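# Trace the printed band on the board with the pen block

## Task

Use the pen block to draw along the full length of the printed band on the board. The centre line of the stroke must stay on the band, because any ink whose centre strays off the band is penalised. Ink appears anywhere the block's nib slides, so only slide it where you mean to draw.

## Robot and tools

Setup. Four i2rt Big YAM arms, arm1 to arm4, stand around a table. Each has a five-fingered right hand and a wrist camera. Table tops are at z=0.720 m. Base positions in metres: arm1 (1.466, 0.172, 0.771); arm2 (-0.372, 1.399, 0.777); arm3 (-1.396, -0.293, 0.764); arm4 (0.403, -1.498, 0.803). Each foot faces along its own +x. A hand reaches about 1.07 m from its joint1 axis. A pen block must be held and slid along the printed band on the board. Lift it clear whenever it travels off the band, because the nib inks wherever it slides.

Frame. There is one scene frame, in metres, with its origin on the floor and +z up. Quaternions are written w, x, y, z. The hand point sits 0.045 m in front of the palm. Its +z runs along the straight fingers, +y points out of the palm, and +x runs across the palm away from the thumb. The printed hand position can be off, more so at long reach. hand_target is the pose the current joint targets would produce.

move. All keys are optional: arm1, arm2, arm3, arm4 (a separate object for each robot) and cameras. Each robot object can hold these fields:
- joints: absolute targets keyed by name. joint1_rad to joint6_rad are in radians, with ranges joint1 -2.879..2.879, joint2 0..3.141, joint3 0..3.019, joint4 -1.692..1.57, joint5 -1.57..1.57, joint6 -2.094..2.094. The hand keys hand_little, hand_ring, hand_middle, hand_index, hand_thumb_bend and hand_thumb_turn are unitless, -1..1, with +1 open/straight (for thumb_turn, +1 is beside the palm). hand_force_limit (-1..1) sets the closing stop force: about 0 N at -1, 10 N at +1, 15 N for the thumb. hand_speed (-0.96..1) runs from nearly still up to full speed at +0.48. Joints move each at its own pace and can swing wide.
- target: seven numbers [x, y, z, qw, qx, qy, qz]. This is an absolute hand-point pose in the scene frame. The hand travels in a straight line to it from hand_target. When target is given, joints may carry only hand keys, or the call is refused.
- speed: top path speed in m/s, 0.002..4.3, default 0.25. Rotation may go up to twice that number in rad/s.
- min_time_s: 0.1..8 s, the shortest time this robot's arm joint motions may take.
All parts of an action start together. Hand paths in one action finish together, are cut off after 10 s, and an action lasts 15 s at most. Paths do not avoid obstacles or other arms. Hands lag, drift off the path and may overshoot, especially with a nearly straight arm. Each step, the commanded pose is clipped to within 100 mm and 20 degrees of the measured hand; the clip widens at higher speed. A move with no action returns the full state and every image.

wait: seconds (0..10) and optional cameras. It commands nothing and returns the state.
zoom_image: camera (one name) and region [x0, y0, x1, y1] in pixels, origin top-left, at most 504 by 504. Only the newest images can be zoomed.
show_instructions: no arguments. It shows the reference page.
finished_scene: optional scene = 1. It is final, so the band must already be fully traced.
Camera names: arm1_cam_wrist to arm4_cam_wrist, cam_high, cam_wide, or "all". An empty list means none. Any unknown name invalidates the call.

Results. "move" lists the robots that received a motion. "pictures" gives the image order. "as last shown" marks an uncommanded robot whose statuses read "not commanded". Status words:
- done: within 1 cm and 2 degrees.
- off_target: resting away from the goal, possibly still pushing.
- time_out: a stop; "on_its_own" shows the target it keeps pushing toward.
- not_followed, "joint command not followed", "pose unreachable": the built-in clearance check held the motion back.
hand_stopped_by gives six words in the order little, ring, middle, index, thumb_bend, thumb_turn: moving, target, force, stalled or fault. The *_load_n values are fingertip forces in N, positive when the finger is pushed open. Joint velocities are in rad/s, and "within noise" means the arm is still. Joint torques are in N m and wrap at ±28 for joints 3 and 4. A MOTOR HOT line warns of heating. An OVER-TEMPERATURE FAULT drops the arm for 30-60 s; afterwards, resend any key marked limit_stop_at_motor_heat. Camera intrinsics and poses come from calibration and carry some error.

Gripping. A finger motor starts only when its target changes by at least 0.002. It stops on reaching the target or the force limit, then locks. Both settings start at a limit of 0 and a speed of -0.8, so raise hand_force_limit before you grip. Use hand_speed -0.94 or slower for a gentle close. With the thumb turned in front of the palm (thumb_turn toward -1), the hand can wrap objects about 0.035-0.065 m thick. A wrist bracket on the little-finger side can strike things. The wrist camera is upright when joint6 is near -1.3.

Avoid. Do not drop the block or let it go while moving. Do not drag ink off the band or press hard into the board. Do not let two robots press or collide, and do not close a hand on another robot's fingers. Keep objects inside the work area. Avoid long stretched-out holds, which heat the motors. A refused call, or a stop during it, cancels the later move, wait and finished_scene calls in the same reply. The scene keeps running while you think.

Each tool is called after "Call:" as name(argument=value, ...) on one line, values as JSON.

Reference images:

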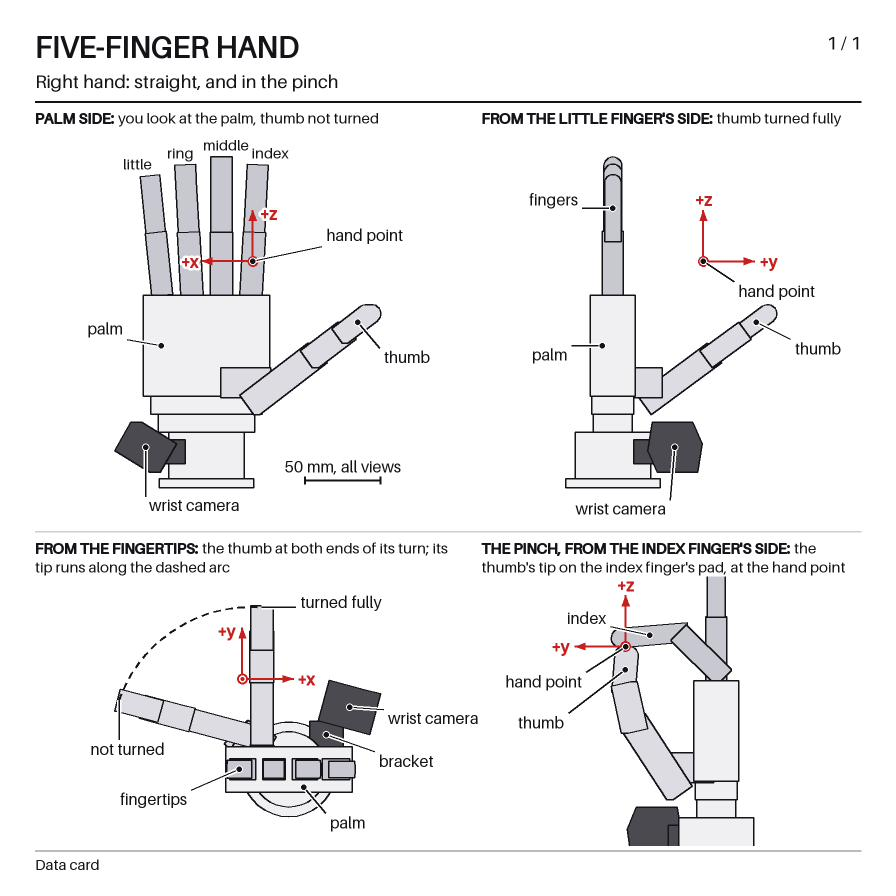

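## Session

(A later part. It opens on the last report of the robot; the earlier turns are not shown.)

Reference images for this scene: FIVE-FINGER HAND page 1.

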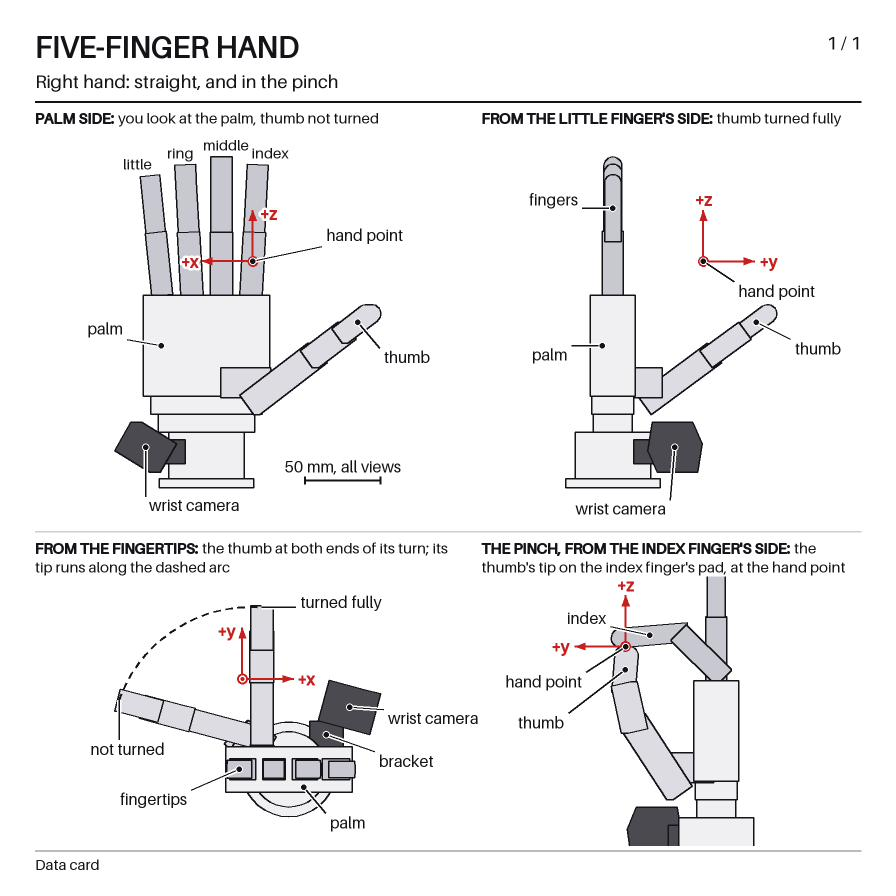

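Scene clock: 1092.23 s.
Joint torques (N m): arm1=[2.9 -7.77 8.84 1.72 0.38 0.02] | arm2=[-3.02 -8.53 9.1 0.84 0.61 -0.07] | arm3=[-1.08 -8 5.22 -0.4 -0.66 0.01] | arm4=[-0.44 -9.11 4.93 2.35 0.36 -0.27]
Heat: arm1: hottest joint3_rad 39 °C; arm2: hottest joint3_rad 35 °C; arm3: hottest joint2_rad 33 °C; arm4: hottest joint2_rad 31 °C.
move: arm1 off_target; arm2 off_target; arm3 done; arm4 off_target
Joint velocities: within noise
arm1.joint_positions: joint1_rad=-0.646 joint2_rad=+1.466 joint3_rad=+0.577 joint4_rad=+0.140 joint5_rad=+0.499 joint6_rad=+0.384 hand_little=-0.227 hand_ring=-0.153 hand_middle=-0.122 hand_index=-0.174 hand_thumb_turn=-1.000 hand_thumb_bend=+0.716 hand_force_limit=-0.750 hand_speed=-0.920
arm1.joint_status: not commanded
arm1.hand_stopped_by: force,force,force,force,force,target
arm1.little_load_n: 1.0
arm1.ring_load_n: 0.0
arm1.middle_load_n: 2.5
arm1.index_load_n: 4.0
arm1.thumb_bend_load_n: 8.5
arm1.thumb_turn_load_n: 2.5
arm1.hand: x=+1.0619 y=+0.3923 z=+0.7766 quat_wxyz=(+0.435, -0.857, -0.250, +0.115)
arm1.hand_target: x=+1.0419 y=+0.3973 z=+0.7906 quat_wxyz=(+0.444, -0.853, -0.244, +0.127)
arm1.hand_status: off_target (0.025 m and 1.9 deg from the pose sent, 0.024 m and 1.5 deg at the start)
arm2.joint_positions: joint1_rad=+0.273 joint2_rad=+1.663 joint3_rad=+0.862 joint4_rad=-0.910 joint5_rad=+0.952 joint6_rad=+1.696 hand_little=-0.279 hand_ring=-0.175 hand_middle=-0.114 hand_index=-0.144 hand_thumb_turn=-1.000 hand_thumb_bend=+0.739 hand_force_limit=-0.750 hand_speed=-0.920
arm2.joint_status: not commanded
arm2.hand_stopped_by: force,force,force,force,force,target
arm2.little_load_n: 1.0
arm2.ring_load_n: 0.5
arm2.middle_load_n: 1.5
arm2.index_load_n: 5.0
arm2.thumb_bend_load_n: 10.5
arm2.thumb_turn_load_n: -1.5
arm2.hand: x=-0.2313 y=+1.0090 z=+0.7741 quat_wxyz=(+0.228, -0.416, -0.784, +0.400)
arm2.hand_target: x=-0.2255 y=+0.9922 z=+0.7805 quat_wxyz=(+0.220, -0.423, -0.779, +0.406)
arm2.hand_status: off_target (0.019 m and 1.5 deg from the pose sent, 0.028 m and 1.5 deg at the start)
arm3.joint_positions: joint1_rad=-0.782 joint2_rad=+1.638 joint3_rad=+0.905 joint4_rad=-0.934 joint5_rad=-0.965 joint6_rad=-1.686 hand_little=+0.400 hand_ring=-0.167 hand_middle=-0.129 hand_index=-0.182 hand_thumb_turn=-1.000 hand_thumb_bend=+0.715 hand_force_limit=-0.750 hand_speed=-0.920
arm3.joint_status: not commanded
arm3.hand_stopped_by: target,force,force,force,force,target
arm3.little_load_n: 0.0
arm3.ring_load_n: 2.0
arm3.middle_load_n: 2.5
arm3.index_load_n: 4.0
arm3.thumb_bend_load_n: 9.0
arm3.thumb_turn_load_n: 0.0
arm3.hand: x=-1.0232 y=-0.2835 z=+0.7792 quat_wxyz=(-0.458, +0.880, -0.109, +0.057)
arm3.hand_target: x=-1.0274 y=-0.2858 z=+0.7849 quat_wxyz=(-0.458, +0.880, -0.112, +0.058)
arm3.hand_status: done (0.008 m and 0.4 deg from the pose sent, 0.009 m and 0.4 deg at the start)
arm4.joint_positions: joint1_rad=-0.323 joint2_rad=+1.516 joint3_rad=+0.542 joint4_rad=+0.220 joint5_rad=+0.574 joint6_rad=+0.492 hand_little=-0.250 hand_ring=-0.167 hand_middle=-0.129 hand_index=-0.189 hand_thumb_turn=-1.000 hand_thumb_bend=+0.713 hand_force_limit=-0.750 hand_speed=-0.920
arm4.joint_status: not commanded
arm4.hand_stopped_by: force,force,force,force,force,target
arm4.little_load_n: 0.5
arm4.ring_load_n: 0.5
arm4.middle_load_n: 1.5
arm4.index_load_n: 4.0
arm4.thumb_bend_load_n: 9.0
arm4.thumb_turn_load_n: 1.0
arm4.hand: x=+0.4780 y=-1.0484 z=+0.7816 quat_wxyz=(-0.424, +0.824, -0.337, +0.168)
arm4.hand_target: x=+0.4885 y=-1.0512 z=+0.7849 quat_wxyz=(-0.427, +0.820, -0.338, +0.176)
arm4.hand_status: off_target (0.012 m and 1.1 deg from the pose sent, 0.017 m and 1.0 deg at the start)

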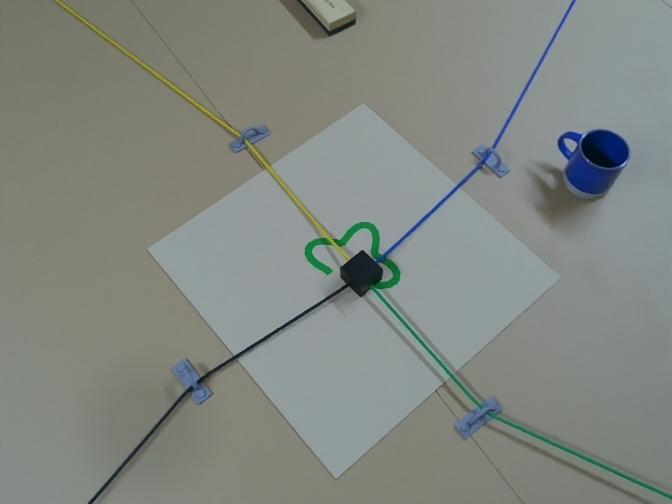

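Call:
move(arm2={"target": [-0.2230, 0.9837, 0.780, -0.22033, 0.42324, 0.77952, -0.4058], "speed": 0.1}, arm4={"target": [0.4927, -1.0581, 0.785, 0.42692, -0.82008, 0.33801, -0.17596], "speed": 0.1}, arm3={"target": [-1.0289, -0.2863, 0.785, 0.45806, -0.87992, 0.11194, -0.05827], "speed": 0.1}, cameras=["cam_high"])

Call:
zoom_image(camera="cam_high", region=[332, 246, 392, 306])

Scene clock: 1145.70 s.
Joint torques (N m): arm1=[2.78 -7.77 8.83 1.72 0.37 -0.03] | arm2=[-2.9 -8.7 9.18 0.87 0.62 -0.08] | arm3=[-1.44 -7.94 4.92 -0.32 -0.66 -0.02] | arm4=[-0.5 -9 4.86 2.3 0.36 -0.29]
Heat: arm1: hottest joint3_rad 42 °C; arm2: hottest joint3_rad 38 °C; arm3: hottest joint2_rad 32 °C; arm4: hottest joint2_rad 31 °C.
move: arm2 off_target; arm3 done; arm4 off_target
Joint velocities: within noise
arm1: as last shown
arm1.joint_positions: joint1_rad=-0.645 joint2_rad=+1.466 joint3_rad=+0.577 joint4_rad=+0.140 joint5_rad=+0.499 joint6_rad=+0.387 hand_little=-0.227 hand_ring=-0.153 hand_middle=-0.122 hand_index=-0.174 hand_thumb_turn=-1.000 hand_thumb_bend=+0.716 hand_force_limit=-0.750 hand_speed=-0.920
arm1.little_load_n: 0.5
arm1.ring_load_n: 0.5
arm1.middle_load_n: 3.0
arm1.index_load_n: 4.5
arm1.hand: x=+1.0615 y=+0.3919 z=+0.7767 quat_wxyz=(+0.435, -0.857, -0.249, +0.116)
arm1.hand_target: x=+1.0419 y=+0.3972 z=+0.7906 quat_wxyz=(+0.444, -0.853, -0.245, +0.127)
arm2.joint_positions: joint1_rad=+0.266 joint2_rad=+1.678 joint3_rad=+0.882 joint4_rad=-0.906 joint5_rad=+0.953 joint6_rad=+1.683 hand_little=-0.279 hand_ring=-0.175 hand_middle=-0.114 hand_index=-0.144 hand_thumb_turn=-1.000 hand_thumb_bend=+0.739 hand_force_limit=-0.750 hand_speed=-0.920
arm2.joint_status: not commanded
arm2.hand_stopped_by: force,force,force,force,force,target
arm2.little_load_n: 1.0
arm2.ring_load_n: 0.5
arm2.middle_load_n: 1.5
arm2.index_load_n: 5.0
arm2.thumb_bend_load_n: 10.0
arm2.thumb_turn_load_n: -1.0
arm2.hand: x=-0.2290 y=+1.0012 z=+0.7741 quat_wxyz=(+0.229, -0.415, -0.784, +0.400)
arm2.hand_target: x=-0.2234 y=+0.9843 z=+0.7804 quat_wxyz=(+0.220, -0.423, -0.779, +0.406)
arm2.hand_status: off_target (0.019 m and 1.6 deg from the pose sent, 0.027 m and 1.5 deg at the start)
arm3.joint_positions: joint1_rad=-0.784 joint2_rad=+1.636 joint3_rad=+0.905 joint4_rad=-0.937 joint5_rad=-0.965 joint6_rad=-1.690 hand_little=+0.400 hand_ring=-0.167 hand_middle=-0.129 hand_index=-0.182 hand_thumb_turn=-1.000 hand_thumb_bend=+0.715 hand_force_limit=-0.750 hand_speed=-0.920
arm3.joint_status: not commanded
arm3.hand_stopped_by: target,force,force,force,force,target
arm3.little_load_n: 0.0
arm3.ring_load_n: 2.0
arm3.middle_load_n: 3.0
arm3.index_load_n: 4.0
arm3.thumb_bend_load_n: 9.0
arm3.thumb_turn_load_n: 0.0
arm3.hand: x=-1.0233 y=-0.2844 z=+0.7798 quat_wxyz=(-0.458, +0.880, -0.108, +0.058)
arm3.hand_target: x=-1.0287 y=-0.2862 z=+0.7848 quat_wxyz=(-0.458, +0.880, -0.112, +0.058)
arm3.hand_status: done (0.008 m and 0.4 deg from the pose sent, 0.009 m and 0.4 deg at the start)
arm4.joint_positions: joint1_rad=-0.336 joint2_rad=+1.501 joint3_rad=+0.523 joint4_rad=+0.231 joint5_rad=+0.564 joint6_rad=+0.483 hand_little=-0.250 hand_ring=-0.167 hand_middle=-0.129 hand_index=-0.189 hand_thumb_turn=-1.000 hand_thumb_bend=+0.713 hand_force_limit=-0.750 hand_speed=-0.920
arm4.joint_status: not commanded
arm4.hand_stopped_by: force,force,force,force,force,target
arm4.little_load_n: 1.0
arm4.ring_load_n: 0.5
arm4.middle_load_n: 1.5
arm4.index_load_n: 4.0
arm4.thumb_bend_load_n: 9.0
arm4.thumb_turn_load_n: 1.5
arm4.hand: x=+0.4819 y=-1.0545 z=+0.7822 quat_wxyz=(-0.424, +0.823, -0.337, +0.167)
arm4.hand_target: x=+0.4926 y=-1.0581 z=+0.7849 quat_wxyz=(-0.427, +0.820, -0.338, +0.176)
arm4.hand_status: off_target (0.012 m and 1.1 deg from the pose sent, 0.018 m and 1.1 deg at the start)

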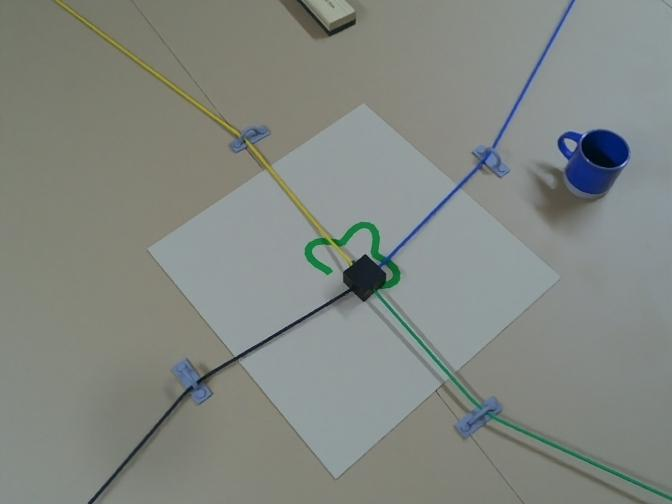

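Scaled by 8.400 from the camera's image (finer frame: 960x720).

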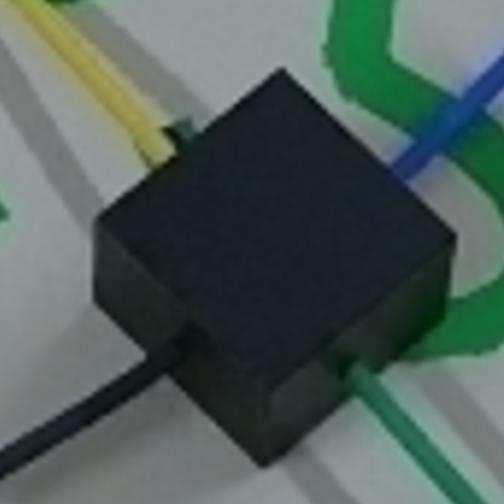

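Call:
zoom_image(camera="cam_high", region=[342, 250, 366, 274])

Scaled by 21.000 from the camera's image (finer frame: 960x720).

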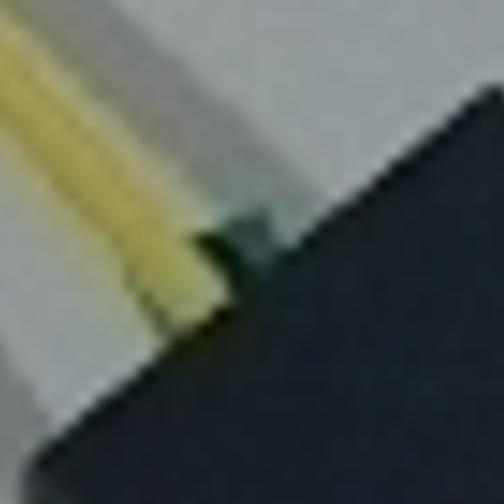

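Call:
move(arm1={"target": [1.0552, 0.4042, 0.790, 0.44313, -0.85123, -0.24408, 0.12706], "speed": 0.1}, arm2={"target": [-0.2208, 0.9760, 0.780, -0.22033, 0.42324, 0.77952, -0.4058], "speed": 0.1}, arm4={"target": [0.4942, -1.0607, 0.785, 0.42692, -0.82008, 0.33801, -0.17596], "speed": 0.1}, arm3={"target": [-1.0050, -0.2789, 0.785, 0.45806, -0.87992, 0.11194, -0.05827], "speed": 0.1}, cameras=["cam_high"])

Call:
zoom_image(camera="cam_high", region=[332, 246, 392, 306])

Scene clock: 1162.50 s.
Joint torques (N m): arm1=[1.32 -9.64 6.89 2.5 0.35 -0.25] | arm2=[-3.02 -9 9.26 0.92 0.62 -0.07] | arm3=[-0.21 -7 8.66 0.5 -0.78 0.3] | arm4=[-0.56 -8.94 4.88 2.36 0.36 -0.29]
Heat: arm1: hottest joint3_rad 42 °C; arm2: hottest joint3_rad 36 °C; arm3: hottest joint2_rad 32 °C; arm4: hottest joint2_rad 31 °C.
move: arm1 off_target; arm2 off_target; arm3 off_target; arm4 off_target
Joint velocities: within noise
arm1.joint_positions: joint1_rad=-0.658 joint2_rad=+1.466 joint3_rad=+0.577 joint4_rad=+0.140 joint5_rad=+0.476 joint6_rad=+0.384 hand_little=-0.227 hand_ring=-0.153 hand_middle=-0.122 hand_index=-0.174 hand_thumb_turn=-1.000 hand_thumb_bend=+0.716 hand_force_limit=-0.750 hand_speed=-0.920
arm1.joint_status: not commanded
arm1.hand_stopped_by: force,force,force,force,force,target
arm1.little_load_n: 1.0
arm1.ring_load_n: 0.5
arm1.middle_load_n: 2.5
arm1.index_load_n: 4.5
arm1.thumb_bend_load_n: 8.5
arm1.thumb_turn_load_n: 2.5
arm1.hand: x=+1.0619 y=+0.3930 z=+0.7759 quat_wxyz=(+0.429, -0.859, -0.251, +0.121)
arm1.hand_target: x=+1.0556 y=+0.4041 z=+0.7900 quat_wxyz=(+0.444, -0.853, -0.244, +0.127)
arm1.hand_status: off_target (0.019 m and 2.1 deg from the pose sent, 0.019 m and 1.8 deg at the start)
arm2.joint_positions: joint1_rad=+0.259 joint2_rad=+1.692 joint3_rad=+0.901 joint4_rad=-0.902 joint5_rad=+0.953 joint6_rad=+1.671 hand_little=-0.279 hand_ring=-0.175 hand_middle=-0.114 hand_index=-0.144 hand_thumb_turn=-1.000 hand_thumb_bend=+0.739 hand_force_limit=-0.750 hand_speed=-0.920
arm2.joint_status: not commanded
arm2.hand_stopped_by: force,force,force,force,force,target
arm2.little_load_n: 1.0
arm2.ring_load_n: 0.5
arm2.middle_load_n: 1.5
arm2.index_load_n: 5.0
arm2.thumb_bend_load_n: 10.5
arm2.thumb_turn_load_n: -1.0
arm2.hand: x=-0.2267 y=+0.9942 z=+0.7738 quat_wxyz=(+0.229, -0.415, -0.785, +0.400)
arm2.hand_target: x=-0.2211 y=+0.9766 z=+0.7804 quat_wxyz=(+0.220, -0.423, -0.779, +0.406)
arm2.hand_status: off_target (0.020 m and 1.7 deg from the pose sent, 0.027 m and 1.5 deg at the start)
arm3.joint_positions: joint1_rad=-0.762 joint2_rad=+1.653 joint3_rad=+0.905 joint4_rad=-0.926 joint5_rad=-0.965 joint6_rad=-1.655 hand_little=+0.400 hand_ring=-0.168 hand_middle=-0.129 hand_index=-0.182 hand_thumb_turn=-1.000 hand_thumb_bend=+0.715 hand_force_limit=-0.750 hand_speed=-0.920
arm3.joint_status: not commanded
arm3.hand_stopped_by: target,force,force,force,force,target
arm3.little_load_n: 0.0
arm3.ring_load_n: 1.5
arm3.middle_load_n: 2.5
arm3.index_load_n: 4.0
arm3.thumb_bend_load_n: 9.0
arm3.thumb_turn_load_n: 0.0
arm3.hand: x=-1.0249 y=-0.2753 z=+0.7746 quat_wxyz=(-0.460, +0.879, -0.115, +0.043)
arm3.hand_target: x=-1.0056 y=-0.2788 z=+0.7854 quat_wxyz=(-0.458, +0.880, -0.112, +0.058)
arm3.hand_status: off_target (0.023 m and 1.8 deg from the pose sent, 0.020 m and 0.4 deg at the start)
arm4.joint_positions: joint1_rad=-0.341 joint2_rad=+1.497 joint3_rad=+0.516 joint4_rad=+0.234 joint5_rad=+0.560 joint6_rad=+0.478 hand_little=-0.250 hand_ring=-0.167 hand_middle=-0.129 hand_index=-0.189 hand_thumb_turn=-1.000 hand_thumb_bend=+0.713 hand_force_limit=-0.750 hand_speed=-0.920
arm4.joint_status: not commanded
arm4.hand_stopped_by: force,force,force,force,force,target
arm4.little_load_n: 0.5
arm4.ring_load_n: 0.5
arm4.middle_load_n: 1.5
arm4.index_load_n: 4.0
arm4.thumb_bend_load_n: 9.0
arm4.thumb_turn_load_n: 1.5
arm4.hand: x=+0.4834 y=-1.0576 z=+0.7816 quat_wxyz=(-0.424, +0.824, -0.337, +0.168)
arm4.hand_target: x=+0.4941 y=-1.0607 z=+0.7848 quat_wxyz=(-0.427, +0.820, -0.338, +0.176)
arm4.hand_status: off_target (0.012 m and 1.1 deg from the pose sent, 0.014 m and 1.1 deg at the start)

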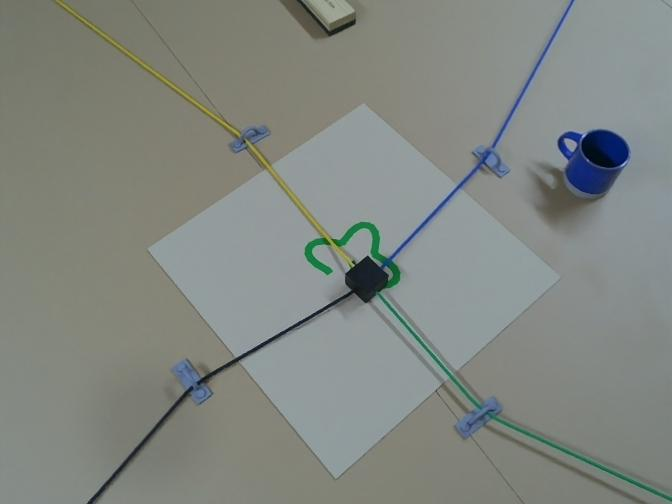

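Scaled by 8.400 from the camera's image (finer frame: 960x720).

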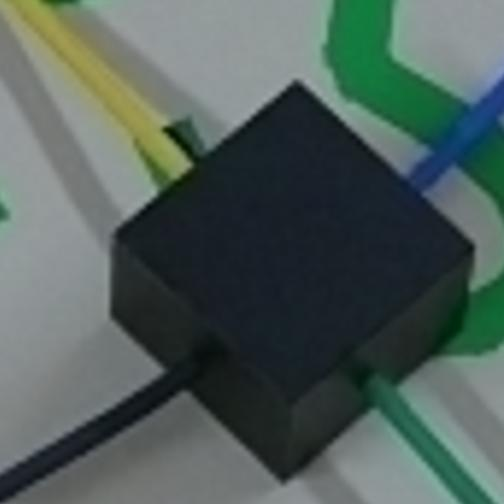

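Call:
move(arm1={"target": [1.0632, 0.4083, 0.790, 0.44313, -0.85123, -0.24408, 0.12706], "speed": 0.1}, arm2={"target": [-0.2194, 0.9712, 0.780, -0.22033, 0.42324, 0.77952, -0.4058], "speed": 0.1}, arm3={"target": [-0.9955, -0.2760, 0.785, 0.45806, -0.87992, 0.11194, -0.05827], "speed": 0.1}, cameras=["cam_high"])

Call:
zoom_image(camera="cam_high", region=[332, 246, 392, 306])

Scene clock: 1175.00 s.
Joint torques (N m): arm1=[1.32 -10.05 5.87 2.69 0.34 -0.26] | arm2=[-2.9 -9.11 9.31 0.9 0.61 -0.07] | arm3=[0.44 -7.3 8.96 0.65 -0.8 0.25] | arm4=[-0.26 -8.7 4.86 2.35 0.37 -0.24]
Heat: arm1: hottest joint3_rad 42 °C; arm2: hottest joint3_rad 38 °C; arm3: hottest joint2_rad 32 °C; arm4: hottest joint2_rad 31 °C.
move: arm1 off_target; arm2 off_target; arm3 off_target
Joint velocities: within noise
arm1.joint_positions: joint1_rad=-0.677 joint2_rad=+1.459 joint3_rad=+0.577 joint4_rad=+0.146 joint5_rad=+0.460 joint6_rad=+0.370 hand_little=-0.227 hand_ring=-0.153 hand_middle=-0.122 hand_index=-0.174 hand_thumb_turn=-1.000 hand_thumb_bend=+0.716 hand_force_limit=-0.750 hand_speed=-0.920
arm1.joint_status: not commanded
arm1.hand_stopped_by: force,force,force,force,force,target
arm1.little_load_n: 0.5
arm1.ring_load_n: 0.5
arm1.middle_load_n: 2.5
arm1.index_load_n: 4.5
arm1.thumb_bend_load_n: 8.5
arm1.thumb_turn_load_n: 2.5
arm1.hand: x=+1.0635 y=+0.3994 z=+0.7791 quat_wxyz=(+0.431, -0.858, -0.250, +0.124)
arm1.hand_target: x=+1.0633 y=+0.4082 z=+0.7899 quat_wxyz=(+0.444, -0.853, -0.244, +0.127)
arm1.hand_status: off_target (0.014 m and 1.8 deg from the pose sent, 0.021 m and 2.1 deg at the start)
arm2.joint_positions: joint1_rad=+0.255 joint2_rad=+1.700 joint3_rad=+0.913 joint4_rad=-0.901 joint5_rad=+0.954 joint6_rad=+1.663 hand_little=-0.279 hand_ring=-0.175 hand_middle=-0.114 hand_index=-0.144 hand_thumb_turn=-1.000 hand_thumb_bend=+0.739 hand_force_limit=-0.750 hand_speed=-0.920
arm2.joint_status: not commanded
arm2.hand_stopped_by: force,force,force,force,force,target
arm2.little_load_n: 1.0
arm2.ring_load_n: 0.5
arm2.middle_load_n: 1.5
arm2.index_load_n: 5.0
arm2.thumb_bend_load_n: 10.0
arm2.thumb_turn_load_n: -1.0
arm2.hand: x=-0.2252 y=+0.9897 z=+0.7738 quat_wxyz=(+0.229, -0.415, -0.785, +0.400)
arm2.hand_target: x=-0.2197 y=+0.9718 z=+0.7804 quat_wxyz=(+0.220, -0.423, -0.779, +0.406)
arm2.hand_status: off_target (0.020 m and 1.7 deg from the pose sent, 0.025 m and 1.6 deg at the start)
arm3.joint_positions: joint1_rad=-0.752 joint2_rad=+1.665 joint3_rad=+0.921 joint4_rad=-0.914 joint5_rad=-0.965 joint6_rad=-1.627 hand_little=+0.400 hand_ring=-0.168 hand_middle=-0.129 hand_index=-0.182 hand_thumb_turn=-1.000 hand_thumb_bend=+0.715 hand_force_limit=-0.750 hand_speed=-0.920
arm3.joint_status: not commanded
arm3.hand_stopped_by: target,force,force,force,force,target
arm3.little_load_n: 0.0
arm3.ring_load_n: 1.5
arm3.middle_load_n: 2.5
arm3.index_load_n: 4.0
arm3.thumb_bend_load_n: 9.0
arm3.thumb_turn_load_n: 1.0
arm3.hand: x=-1.0178 y=-0.2731 z=+0.7744 quat_wxyz=(-0.460, +0.879, -0.119, +0.040)
arm3.hand_target: x=-0.9963 y=-0.2760 z=+0.7856 quat_wxyz=(-0.458, +0.880, -0.112, +0.058)
arm3.hand_status: off_target (0.025 m and 2.2 deg from the pose sent, 0.031 m and 1.8 deg at the start)
arm4: as last shown
arm4.joint_positions: joint1_rad=-0.344 joint2_rad=+1.497 joint3_rad=+0.516 joint4_rad=+0.234 joint5_rad=+0.560 joint6_rad=+0.472 hand_little=-0.250 hand_ring=-0.167 hand_middle=-0.129 hand_index=-0.189 hand_thumb_turn=-1.000 hand_thumb_bend=+0.713 hand_force_limit=-0.750 hand_speed=-0.920
arm4.little_load_n: 1.0
arm4.hand: x=+0.4845 y=-1.0581 z=+0.7814 quat_wxyz=(-0.423, +0.825, -0.335, +0.169)
arm4.hand_target: x=+0.4940 y=-1.0607 z=+0.7848 quat_wxyz=(-0.427, +0.820, -0.338, +0.176)

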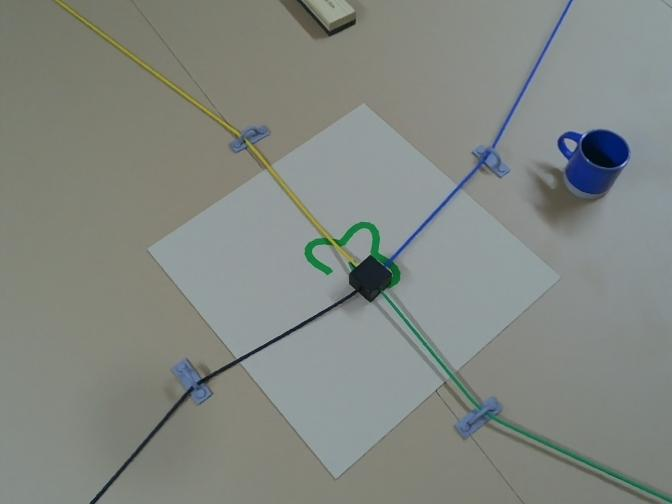

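Scaled by 8.400 from the camera's image (finer frame: 960x720).

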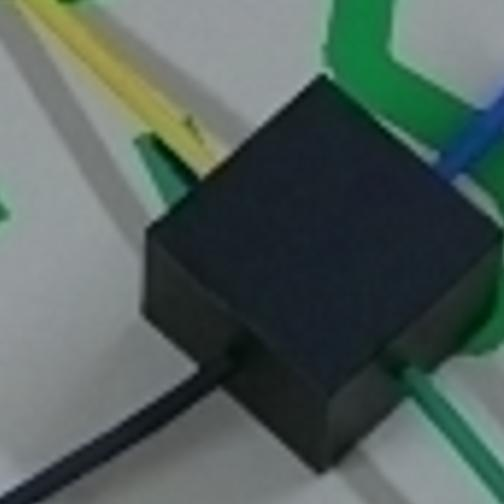

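Call:
move(arm1={"target": [1.0672, 0.4103, 0.790, 0.44313, -0.85123, -0.24408, 0.12706], "speed": 0.1}, arm2={"target": [-0.2180, 0.9664, 0.780, -0.22033, 0.42324, 0.77952, -0.4058], "speed": 0.1}, arm4={"target": [0.4968, -1.0650, 0.785, 0.42692, -0.82008, 0.33801, -0.17596], "speed": 0.08}, arm3={"target": [-0.9830, -0.2722, 0.785, 0.45806, -0.87992, 0.11194, -0.05827], "speed": 0.15}, cameras=["cam_high"])

Call:
zoom_image(camera="cam_high", region=[342, 246, 402, 306])

Scene clock: 1186.93 s.
Joint torques (N m): arm1=[1.38 -10.11 5.38 2.78 0.27 -0.22] | arm2=[-2.96 -9.17 9.35 0.9 0.62 -0.07] | arm3=[-0.15 -7.47 9.05 0.73 -0.83 0.21] | arm4=[-0.26 -8.76 4.96 2.47 0.32 -0.25]
Heat: arm1: hottest joint3_rad 41 °C; arm2: hottest joint3_rad 38 °C; arm3: hottest joint2_rad 32 °C; arm4: hottest joint2_rad 31 °C.
move: arm1 off_target; arm2 off_target; arm3 off_target; arm4 off_target
Joint velocities: within noise
arm1.joint_positions: joint1_rad=-0.689 joint2_rad=+1.453 joint3_rad=+0.577 joint4_rad=+0.148 joint5_rad=+0.454 joint6_rad=+0.360 hand_little=-0.227 hand_ring=-0.153 hand_middle=-0.122 hand_index=-0.174 hand_thumb_turn=-1.000 hand_thumb_bend=+0.716 hand_force_limit=-0.750 hand_speed=-0.920
arm1.joint_status: not commanded
arm1.hand_stopped_by: force,force,force,force,force,target
arm1.little_load_n: 0.5
arm1.ring_load_n: 0.5
arm1.middle_load_n: 2.5
arm1.index_load_n: 4.5
arm1.thumb_bend_load_n: 8.5
arm1.thumb_turn_load_n: 2.5
arm1.hand: x=+1.0649 y=+0.4036 z=+0.7817 quat_wxyz=(+0.433, -0.857, -0.249, +0.124)
arm1.hand_target: x=+1.0671 y=+0.4102 z=+0.7898 quat_wxyz=(+0.444, -0.853, -0.244, +0.127)
arm1.hand_status: off_target (0.011 m and 1.5 deg from the pose sent, 0.016 m and 1.8 deg at the start)
arm2.joint_positions: joint1_rad=+0.251 joint2_rad=+1.709 joint3_rad=+0.926 joint4_rad=-0.899 joint5_rad=+0.954 joint6_rad=+1.657 hand_little=-0.279 hand_ring=-0.175 hand_middle=-0.114 hand_index=-0.144 hand_thumb_turn=-1.000 hand_thumb_bend=+0.739 hand_force_limit=-0.750 hand_speed=-0.920
arm2.joint_status: not commanded
arm2.hand_stopped_by: force,force,force,force,force,target
arm2.little_load_n: 1.0
arm2.ring_load_n: 0.5
arm2.middle_load_n: 1.5
arm2.index_load_n: 5.0
arm2.thumb_bend_load_n: 10.0
arm2.thumb_turn_load_n: -1.0
arm2.hand: x=-0.2237 y=+0.9848 z=+0.7739 quat_wxyz=(+0.229, -0.415, -0.785, +0.400)
arm2.hand_target: x=-0.2183 y=+0.9669 z=+0.7806 quat_wxyz=(+0.220, -0.423, -0.779, +0.406)
arm2.hand_status: off_target (0.020 m and 1.7 deg from the pose sent, 0.025 m and 1.7 deg at the start)
arm3.joint_positions: joint1_rad=-0.735 joint2_rad=+1.685 joint3_rad=+0.948 joint4_rad=-0.899 joint5_rad=-0.965 joint6_rad=-1.597 hand_little=+0.400 hand_ring=-0.168 hand_middle=-0.129 hand_index=-0.182 hand_thumb_turn=-1.000 hand_thumb_bend=+0.715 hand_force_limit=-0.750 hand_speed=-0.920
arm3.joint_status: not commanded
arm3.hand_stopped_by: target,force,force,force,force,target
arm3.little_load_n: 0.0
arm3.ring_load_n: 1.0
arm3.middle_load_n: 2.5
arm3.index_load_n: 4.5
arm3.thumb_bend_load_n: 9.0
arm3.thumb_turn_load_n: 0.5
arm3.hand: x=-1.0058 y=-0.2695 z=+0.7741 quat_wxyz=(-0.459, +0.879, -0.120, +0.039)
arm3.hand_target: x=-0.9839 y=-0.2720 z=+0.7856 quat_wxyz=(-0.458, +0.880, -0.112, +0.058)
arm3.hand_status: off_target (0.025 m and 2.4 deg from the pose sent, 0.036 m and 2.2 deg at the start)
arm4.joint_positions: joint1_rad=-0.352 joint2_rad=+1.488 joint3_rad=+0.503 joint4_rad=+0.239 joint5_rad=+0.554 joint6_rad=+0.468 hand_little=-0.250 hand_ring=-0.167 hand_middle=-0.129 hand_index=-0.189 hand_thumb_turn=-1.000 hand_thumb_bend=+0.713 hand_force_limit=-0.750 hand_speed=-0.920
arm4.joint_status: not commanded
arm4.hand_stopped_by: force,force,force,force,force,target
arm4.little_load_n: 1.0
arm4.ring_load_n: 0.5
arm4.middle_load_n: 1.5
arm4.index_load_n: 4.0
arm4.thumb_bend_load_n: 9.0
arm4.thumb_turn_load_n: 1.5
arm4.hand: x=+0.4870 y=-1.0634 z=+0.7807 quat_wxyz=(-0.422, +0.825, -0.336, +0.170)
arm4.hand_target: x=+0.4966 y=-1.0649 z=+0.7849 quat_wxyz=(-0.427, +0.820, -0.338, +0.176)
arm4.hand_status: off_target (0.011 m and 1.1 deg from the pose sent, 0.014 m and 1.1 deg at the start)

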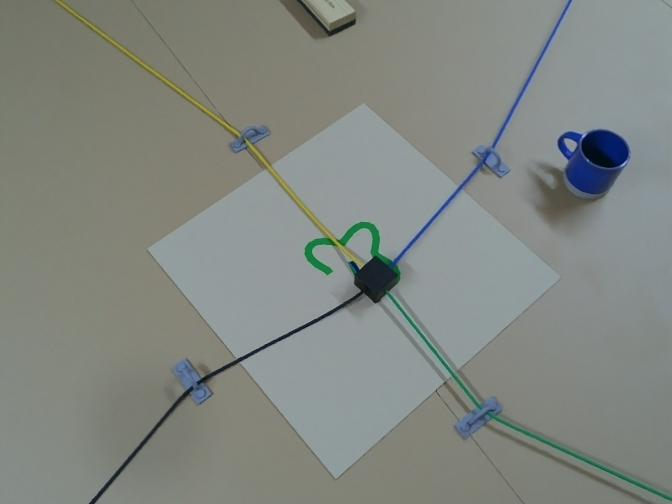

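Scaled by 8.400 from the camera's image (finer frame: 960x720).

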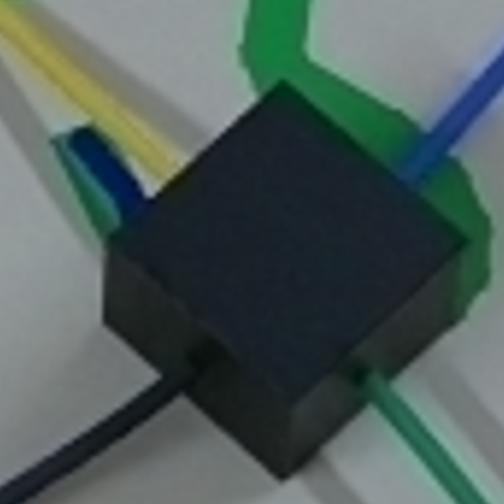

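Call:
move(arm1={"target": [1.0716, 0.4126, 0.790, 0.44313, -0.85123, -0.24408, 0.12706], "speed": 0.1}, arm2={"target": [-0.2166, 0.9616, 0.780, -0.22033, 0.42324, 0.77952, -0.4058], "speed": 0.1}, arm4={"target": [0.4994, -1.0694, 0.785, 0.42692, -0.82008, 0.33801, -0.17596], "speed": 0.1}, arm3={"target": [-0.9745, -0.2696, 0.785, 0.45806, -0.87992, 0.11194, -0.05827], "speed": 0.15}, cameras=["cam_high"])

Call:
zoom_image(camera="cam_high", region=[342, 246, 402, 306])

Scene clock: 1198.77 s.
Joint torques (N m): arm1=[1.38 -9.99 5.52 2.78 0.27 -0.23] | arm2=[-3.08 -9.23 9.46 1.01 0.63 -0.07] | arm3=[0.03 -7.24 9.25 0.75 -0.8 0.23] | arm4=[-0.5 -8.53 5.01 2.43 0.3 -0.25]
Heat: arm1: hottest joint3_rad 40 °C; arm2: hottest joint3_rad 37 °C; arm3: hottest joint3_rad 33 °C; arm4: hottest joint2_rad 31 °C.
move: arm1 off_target; arm2 off_target; arm3 off_target; arm4 off_target
Joint velocities: within noise
arm1.joint_positions: joint1_rad=-0.700 joint2_rad=+1.447 joint3_rad=+0.567 joint4_rad=+0.153 joint5_rad=+0.445 joint6_rad=+0.351 hand_little=-0.227 hand_ring=-0.153 hand_middle=-0.122 hand_index=-0.174 hand_thumb_turn=-1.000 hand_thumb_bend=+0.716 hand_force_limit=-0.750 hand_speed=-0.920
arm1.joint_status: not commanded
arm1.hand_stopped_by: force,force,force,force,force,target
arm1.little_load_n: 1.0
arm1.ring_load_n: 0.0
arm1.middle_load_n: 2.5
arm1.index_load_n: 4.5
arm1.thumb_bend_load_n: 8.5
arm1.thumb_turn_load_n: 2.5
arm1.hand: x=+1.0703 y=+0.4053 z=+0.7805 quat_wxyz=(+0.432, -0.858, -0.250, +0.123)
arm1.hand_target: x=+1.0716 y=+0.4124 z=+0.7898 quat_wxyz=(+0.444, -0.853, -0.245, +0.127)
arm1.hand_status: off_target (0.012 m and 1.7 deg from the pose sent, 0.014 m and 1.5 deg at the start)
arm2.joint_positions: joint1_rad=+0.247 joint2_rad=+1.718 joint3_rad=+0.939 joint4_rad=-0.899 joint5_rad=+0.954 joint6_rad=+1.650 hand_little=-0.279 hand_ring=-0.175 hand_middle=-0.114 hand_index=-0.144 hand_thumb_turn=-1.000 hand_thumb_bend=+0.739 hand_force_limit=-0.750 hand_speed=-0.920
arm2.joint_status: not commanded
arm2.hand_stopped_by: force,force,force,force,force,target
arm2.little_load_n: 1.0
arm2.ring_load_n: 0.5
arm2.middle_load_n: 1.5
arm2.index_load_n: 5.0
arm2.thumb_bend_load_n: 10.0
arm2.thumb_turn_load_n: -1.5
arm2.hand: x=-0.2224 y=+0.9805 z=+0.7737 quat_wxyz=(+0.230, -0.415, -0.785, +0.399)
arm2.hand_target: x=-0.2169 y=+0.9623 z=+0.7804 quat_wxyz=(+0.220, -0.423, -0.779, +0.406)
arm2.hand_status: off_target (0.021 m and 1.8 deg from the pose sent, 0.025 m and 1.7 deg at the start)
arm3.joint_positions: joint1_rad=-0.724 joint2_rad=+1.699 joint3_rad=+0.967 joint4_rad=-0.889 joint5_rad=-0.965 joint6_rad=-1.577 hand_little=+0.400 hand_ring=-0.168 hand_middle=-0.129 hand_index=-0.182 hand_thumb_turn=-1.000 hand_thumb_bend=+0.715 hand_force_limit=-0.750 hand_speed=-0.920
arm3.joint_status: not commanded
arm3.hand_stopped_by: target,force,force,force,force,target
arm3.little_load_n: 0.0
arm3.ring_load_n: 1.5
arm3.middle_load_n: 2.5
arm3.index_load_n: 4.0
arm3.thumb_bend_load_n: 9.0
arm3.thumb_turn_load_n: 1.0
arm3.hand: x=-0.9978 y=-0.2673 z=+0.7737 quat_wxyz=(-0.459, +0.879, -0.120, +0.039)
arm3.hand_target: x=-0.9754 y=-0.2695 z=+0.7855 quat_wxyz=(-0.458, +0.880, -0.112, +0.058)
arm3.hand_status: off_target (0.026 m and 2.4 deg from the pose sent, 0.033 m and 2.4 deg at the start)
arm4.joint_positions: joint1_rad=-0.362 joint2_rad=+1.479 joint3_rad=+0.490 joint4_rad=+0.244 joint5_rad=+0.548 joint6_rad=+0.459 hand_little=-0.250 hand_ring=-0.167 hand_middle=-0.129 hand_index=-0.189 hand_thumb_turn=-1.000 hand_thumb_bend=+0.713 hand_force_limit=-0.750 hand_speed=-0.920
arm4.joint_status: not commanded
arm4.hand_stopped_by: force,force,force,force,force,target
arm4.little_load_n: 1.0
arm4.ring_load_n: 0.5
arm4.middle_load_n: 2.0
arm4.index_load_n: 4.0
arm4.thumb_bend_load_n: 9.5
arm4.thumb_turn_load_n: 1.5
arm4.hand: x=+0.4900 y=-1.0685 z=+0.7802 quat_wxyz=(-0.421, +0.825, -0.336, +0.170)
arm4.hand_target: x=+0.4993 y=-1.0695 z=+0.7848 quat_wxyz=(-0.427, +0.820, -0.338, +0.176)
arm4.hand_status: off_target (0.011 m and 1.1 deg from the pose sent, 0.014 m and 1.1 deg at the start)

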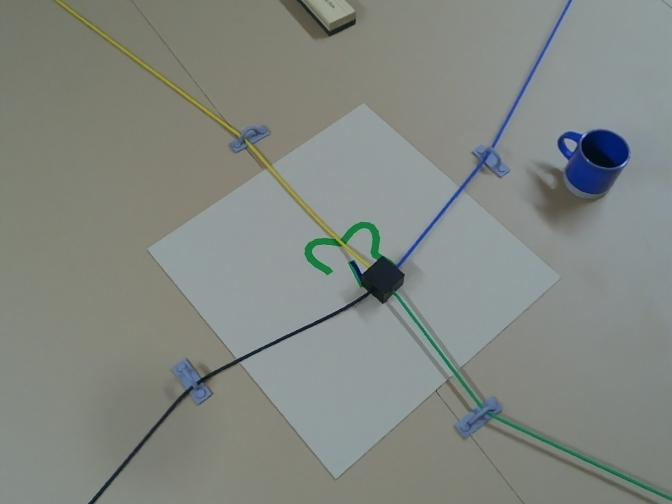

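Scaled by 8.400 from the camera's image (finer frame: 960x720).

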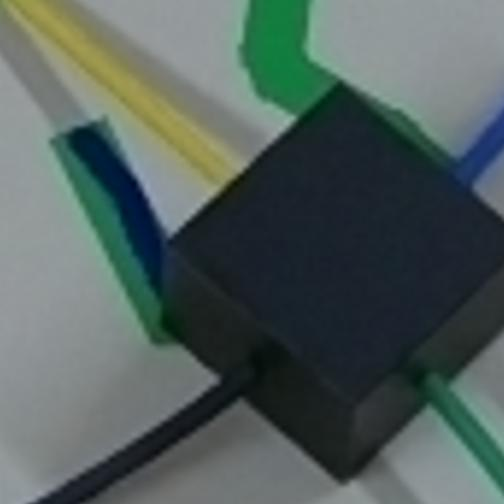

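Call:
move(arm1={"target": [1.0767, 0.4153, 0.790, 0.44313, -0.85123, -0.24408, 0.12706], "speed": 0.1}, arm4={"target": [0.5009, -1.0720, 0.785, 0.42692, -0.82008, 0.33801, -0.17596], "speed": 0.1}, arm3={"target": [-0.9659, -0.2669, 0.785, 0.45806, -0.87992, 0.11194, -0.05827], "speed": 0.15}, arm2={"target": [-0.2194, 0.9712, 0.780, -0.22033, 0.42324, 0.77952, -0.4058], "speed": 0.1}, cameras=["cam_high"])

Call:
zoom_image(camera="cam_high", region=[352, 246, 412, 306])

Scene clock: 1212.60 s.
Joint torques (N m): arm1=[1.32 -9.82 5.49 2.77 0.3 -0.24] | arm2=[-2.32 -10.46 7.6 0.88 0.58 0.04] | arm3=[0.09 -7.65 9.21 0.73 -0.83 0.2] | arm4=[-0.5 -8.64 4.9 2.43 0.3 -0.24]
Heat: arm1: hottest joint3_rad 39 °C; arm2: hottest joint3_rad 37 °C; arm3: hottest joint3_rad 34 °C; arm4: hottest joint2_rad 31 °C.
move: arm1 off_target; arm2 off_target; arm3 off_target; arm4 off_target
Joint velocities: within noise
arm1.joint_positions: joint1_rad=-0.713 joint2_rad=+1.438 joint3_rad=+0.558 joint4_rad=+0.159 joint5_rad=+0.433 joint6_rad=+0.343 hand_little=-0.227 hand_ring=-0.153 hand_middle=-0.122 hand_index=-0.174 hand_thumb_turn=-1.000 hand_thumb_bend=+0.716 hand_force_limit=-0.750 hand_speed=-0.920
arm1.joint_status: not commanded
arm1.hand_stopped_by: force,force,force,force,force,target
arm1.little_load_n: 1.0
arm1.ring_load_n: 0.5
arm1.middle_load_n: 2.5
arm1.index_load_n: 4.5
arm1.thumb_bend_load_n: 8.5
arm1.thumb_turn_load_n: 3.0
arm1.hand: x=+1.0744 y=+0.4077 z=+0.7812 quat_wxyz=(+0.432, -0.858, -0.249, +0.125)
arm1.hand_target: x=+1.0767 y=+0.4152 z=+0.7898 quat_wxyz=(+0.444, -0.853, -0.244, +0.127)
arm1.hand_status: off_target (0.012 m and 1.6 deg from the pose sent, 0.015 m and 1.7 deg at the start)
arm2.joint_positions: joint1_rad=+0.247 joint2_rad=+1.718 joint3_rad=+0.939 joint4_rad=-0.899 joint5_rad=+0.954 joint6_rad=+1.650 hand_little=-0.279 hand_ring=-0.175 hand_middle=-0.114 hand_index=-0.144 hand_thumb_turn=-1.000 hand_thumb_bend=+0.739 hand_force_limit=-0.750 hand_speed=-0.920
arm2.joint_status: not commanded
arm2.hand_stopped_by: force,force,force,force,force,target
arm2.little_load_n: 1.0
arm2.ring_load_n: 0.5
arm2.middle_load_n: 2.0
arm2.index_load_n: 5.0
arm2.thumb_bend_load_n: 10.5
arm2.thumb_turn_load_n: -1.0
arm2.hand: x=-0.2225 y=+0.9805 z=+0.7737 quat_wxyz=(+0.230, -0.414, -0.785, +0.399)
arm2.hand_target: x=-0.2195 y=+0.9714 z=+0.7801 quat_wxyz=(+0.220, -0.423, -0.780, +0.406)
arm2.hand_status: off_target (0.012 m and 1.8 deg from the pose sent, 0.012 m and 1.8 deg at the start)
arm3.joint_positions: joint1_rad=-0.714 joint2_rad=+1.713 joint3_rad=+0.986 joint4_rad=-0.879 joint5_rad=-0.965 joint6_rad=-1.559 hand_little=+0.400 hand_ring=-0.168 hand_middle=-0.129 hand_index=-0.182 hand_thumb_turn=-1.000 hand_thumb_bend=+0.715 hand_force_limit=-0.750 hand_speed=-0.920
arm3.joint_status: not commanded
arm3.hand_stopped_by: target,force,force,force,force,target
arm3.little_load_n: 0.0
arm3.ring_load_n: 1.5
arm3.middle_load_n: 3.0
arm3.index_load_n: 4.0
arm3.thumb_bend_load_n: 9.0
arm3.thumb_turn_load_n: 1.0
arm3.hand: x=-0.9894 y=-0.2648 z=+0.7735 quat_wxyz=(-0.459, +0.879, -0.121, +0.039)
arm3.hand_target: x=-0.9668 y=-0.2668 z=+0.7856 quat_wxyz=(-0.458, +0.880, -0.112, +0.058)
arm3.hand_status: off_target (0.026 m and 2.5 deg from the pose sent, 0.034 m and 2.4 deg at the start)
arm4.joint_positions: joint1_rad=-0.366 joint2_rad=+1.473 joint3_rad=+0.484 joint4_rad=+0.249 joint5_rad=+0.543 joint6_rad=+0.455 hand_little=-0.250 hand_ring=-0.167 hand_middle=-0.129 hand_index=-0.189 hand_thumb_turn=-1.000 hand_thumb_bend=+0.713 hand_force_limit=-0.750 hand_speed=-0.920
arm4.joint_status: not commanded
arm4.hand_stopped_by: force,force,force,force,force,target
arm4.little_load_n: 0.5
arm4.ring_load_n: 0.5
arm4.middle_load_n: 1.5
arm4.index_load_n: 4.0
arm4.thumb_bend_load_n: 9.0
arm4.thumb_turn_load_n: 1.5
arm4.hand: x=+0.4910 y=-1.0703 z=+0.7808 quat_wxyz=(-0.422, +0.825, -0.336, +0.170)
arm4.hand_target: x=+0.5007 y=-1.0721 z=+0.7849 quat_wxyz=(-0.427, +0.820, -0.338, +0.176)
arm4.hand_status: off_target (0.011 m and 1.1 deg from the pose sent, 0.012 m and 1.1 deg at the start)

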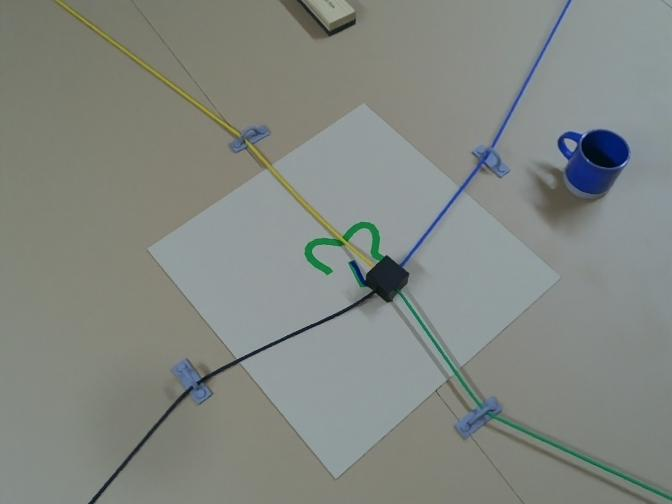

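Scaled by 8.400 from the camera's image (finer frame: 960x720).

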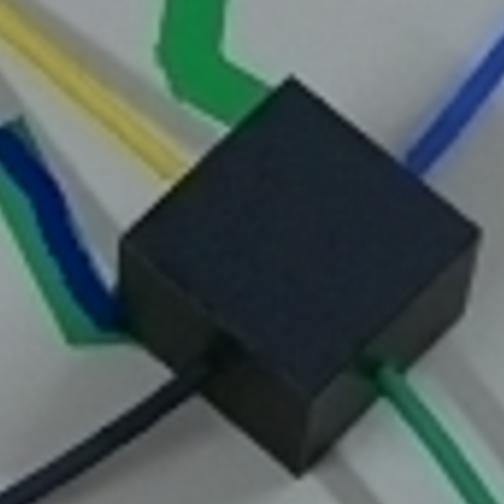

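Call:
move(arm1={"target": [1.0825, 0.4183, 0.790, 0.44313, -0.85123, -0.24408, 0.12706], "speed": 0.1}, arm4={"target": [0.5017, -1.0733, 0.785, 0.42692, -0.82008, 0.33801, -0.17596], "speed": 0.1}, arm3={"target": [-0.9595, -0.2649, 0.785, 0.45806, -0.87992, 0.11194, -0.05827], "speed": 0.15}, cameras=["cam_high"])

Call:
zoom_image(camera="cam_high", region=[352, 246, 412, 306])

Scene clock: 1227.73 s.
Joint torques (N m): arm1=[1.32 -9.64 5.49 2.78 0.31 -0.25] | arm2=[-2.37 -10.58 7.58 0.91 0.59 0.06] | arm3=[0.26 -7.94 9.52 0.84 -0.83 0.23] | arm4=[-0.56 -8.47 4.9 2.4 0.32 -0.25]
Heat: arm1: hottest joint3_rad 39 °C; arm2: hottest joint3_rad 37 °C; arm3: hottest joint3_rad 36 °C; arm4: hottest joint2_rad 31 °C.
move: arm1 off_target; arm3 off_target; arm4 off_target
Joint velocities: within noise
arm1.joint_positions: joint1_rad=-0.729 joint2_rad=+1.428 joint3_rad=+0.548 joint4_rad=+0.165 joint5_rad=+0.421 joint6_rad=+0.333 hand_little=-0.227 hand_ring=-0.153 hand_middle=-0.122 hand_index=-0.174 hand_thumb_turn=-1.000 hand_thumb_bend=+0.716 hand_force_limit=-0.750 hand_speed=-0.920
arm1.joint_status: not commanded
arm1.hand_stopped_by: force,force,force,force,force,target
arm1.little_load_n: 1.0
arm1.ring_load_n: 0.5
arm1.middle_load_n: 2.5
arm1.index_load_n: 5.0
arm1.thumb_bend_load_n: 8.5
arm1.thumb_turn_load_n: 2.5
arm1.hand: x=+1.0799 y=+0.4108 z=+0.7814 quat_wxyz=(+0.432, -0.858, -0.249, +0.125)
arm1.hand_target: x=+1.0824 y=+0.4183 z=+0.7898 quat_wxyz=(+0.444, -0.853, -0.244, +0.127)
arm1.hand_status: off_target (0.012 m and 1.6 deg from the pose sent, 0.016 m and 1.6 deg at the start)
arm2: as last shown
arm2.middle_load_n: 1.5
arm2.thumb_bend_load_n: 10.0
arm3.joint_positions: joint1_rad=-0.707 joint2_rad=+1.724 joint3_rad=+1.001 joint4_rad=-0.873 joint5_rad=-0.965 joint6_rad=-1.545 hand_little=+0.400 hand_ring=-0.168 hand_middle=-0.129 hand_index=-0.182 hand_thumb_turn=-1.000 hand_thumb_bend=+0.715 hand_force_limit=-0.750 hand_speed=-0.920
arm3.joint_status: not commanded
arm3.hand_stopped_by: target,force,force,force,force,target
arm3.little_load_n: 0.0
arm3.ring_load_n: 1.5
arm3.middle_load_n: 2.5
arm3.index_load_n: 4.0
arm3.thumb_bend_load_n: 9.0
arm3.thumb_turn_load_n: 0.5
arm3.hand: x=-0.9832 y=-0.2632 z=+0.7734 quat_wxyz=(-0.459, +0.879, -0.121, +0.039)
arm3.hand_target: x=-0.9603 y=-0.2649 z=+0.7857 quat_wxyz=(-0.458, +0.880, -0.112, +0.059)
arm3.hand_status: off_target (0.026 m and 2.5 deg from the pose sent, 0.032 m and 2.5 deg at the start)
arm4.joint_positions: joint1_rad=-0.369 joint2_rad=+1.471 joint3_rad=+0.481 joint4_rad=+0.251 joint5_rad=+0.541 joint6_rad=+0.454 hand_little=-0.250 hand_ring=-0.167 hand_middle=-0.129 hand_index=-0.189 hand_thumb_turn=-1.000 hand_thumb_bend=+0.713 hand_force_limit=-0.750 hand_speed=-0.920
arm4.joint_status: not commanded
arm4.hand_stopped_by: force,force,force,force,force,target
arm4.little_load_n: 1.0
arm4.ring_load_n: 0.5
arm4.middle_load_n: 1.5
arm4.index_load_n: 4.0
arm4.thumb_bend_load_n: 9.5
arm4.thumb_turn_load_n: 1.5
arm4.hand: x=+0.4916 y=-1.0712 z=+0.7810 quat_wxyz=(-0.422, +0.825, -0.336, +0.169)
arm4.hand_target: x=+0.5015 y=-1.0733 z=+0.7849 quat_wxyz=(-0.427, +0.820, -0.338, +0.176)
arm4.hand_status: off_target (0.011 m and 1.1 deg from the pose sent, 0.012 m and 1.1 deg at the start)

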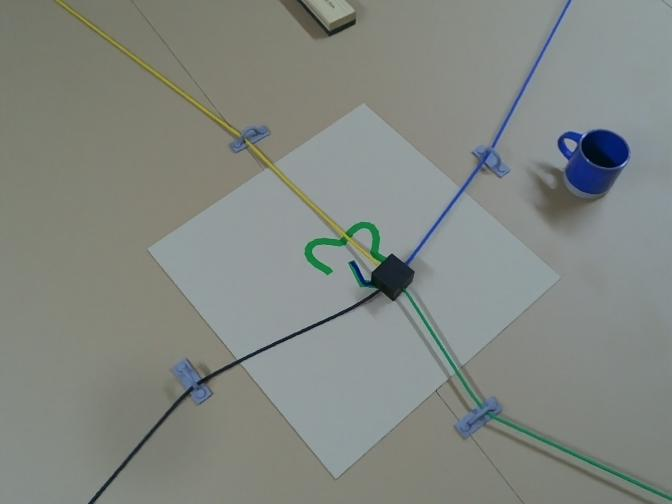

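Scaled by 8.400 from the camera's image (finer frame: 960x720).

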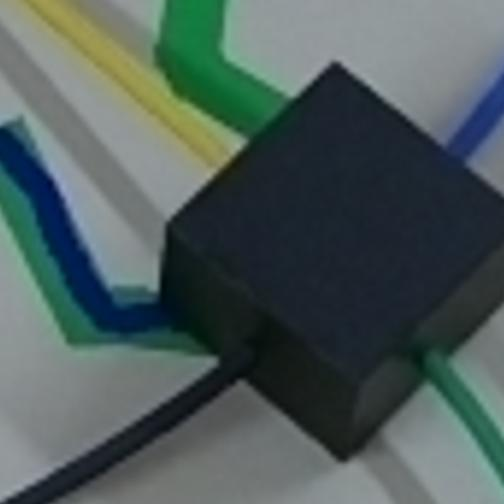

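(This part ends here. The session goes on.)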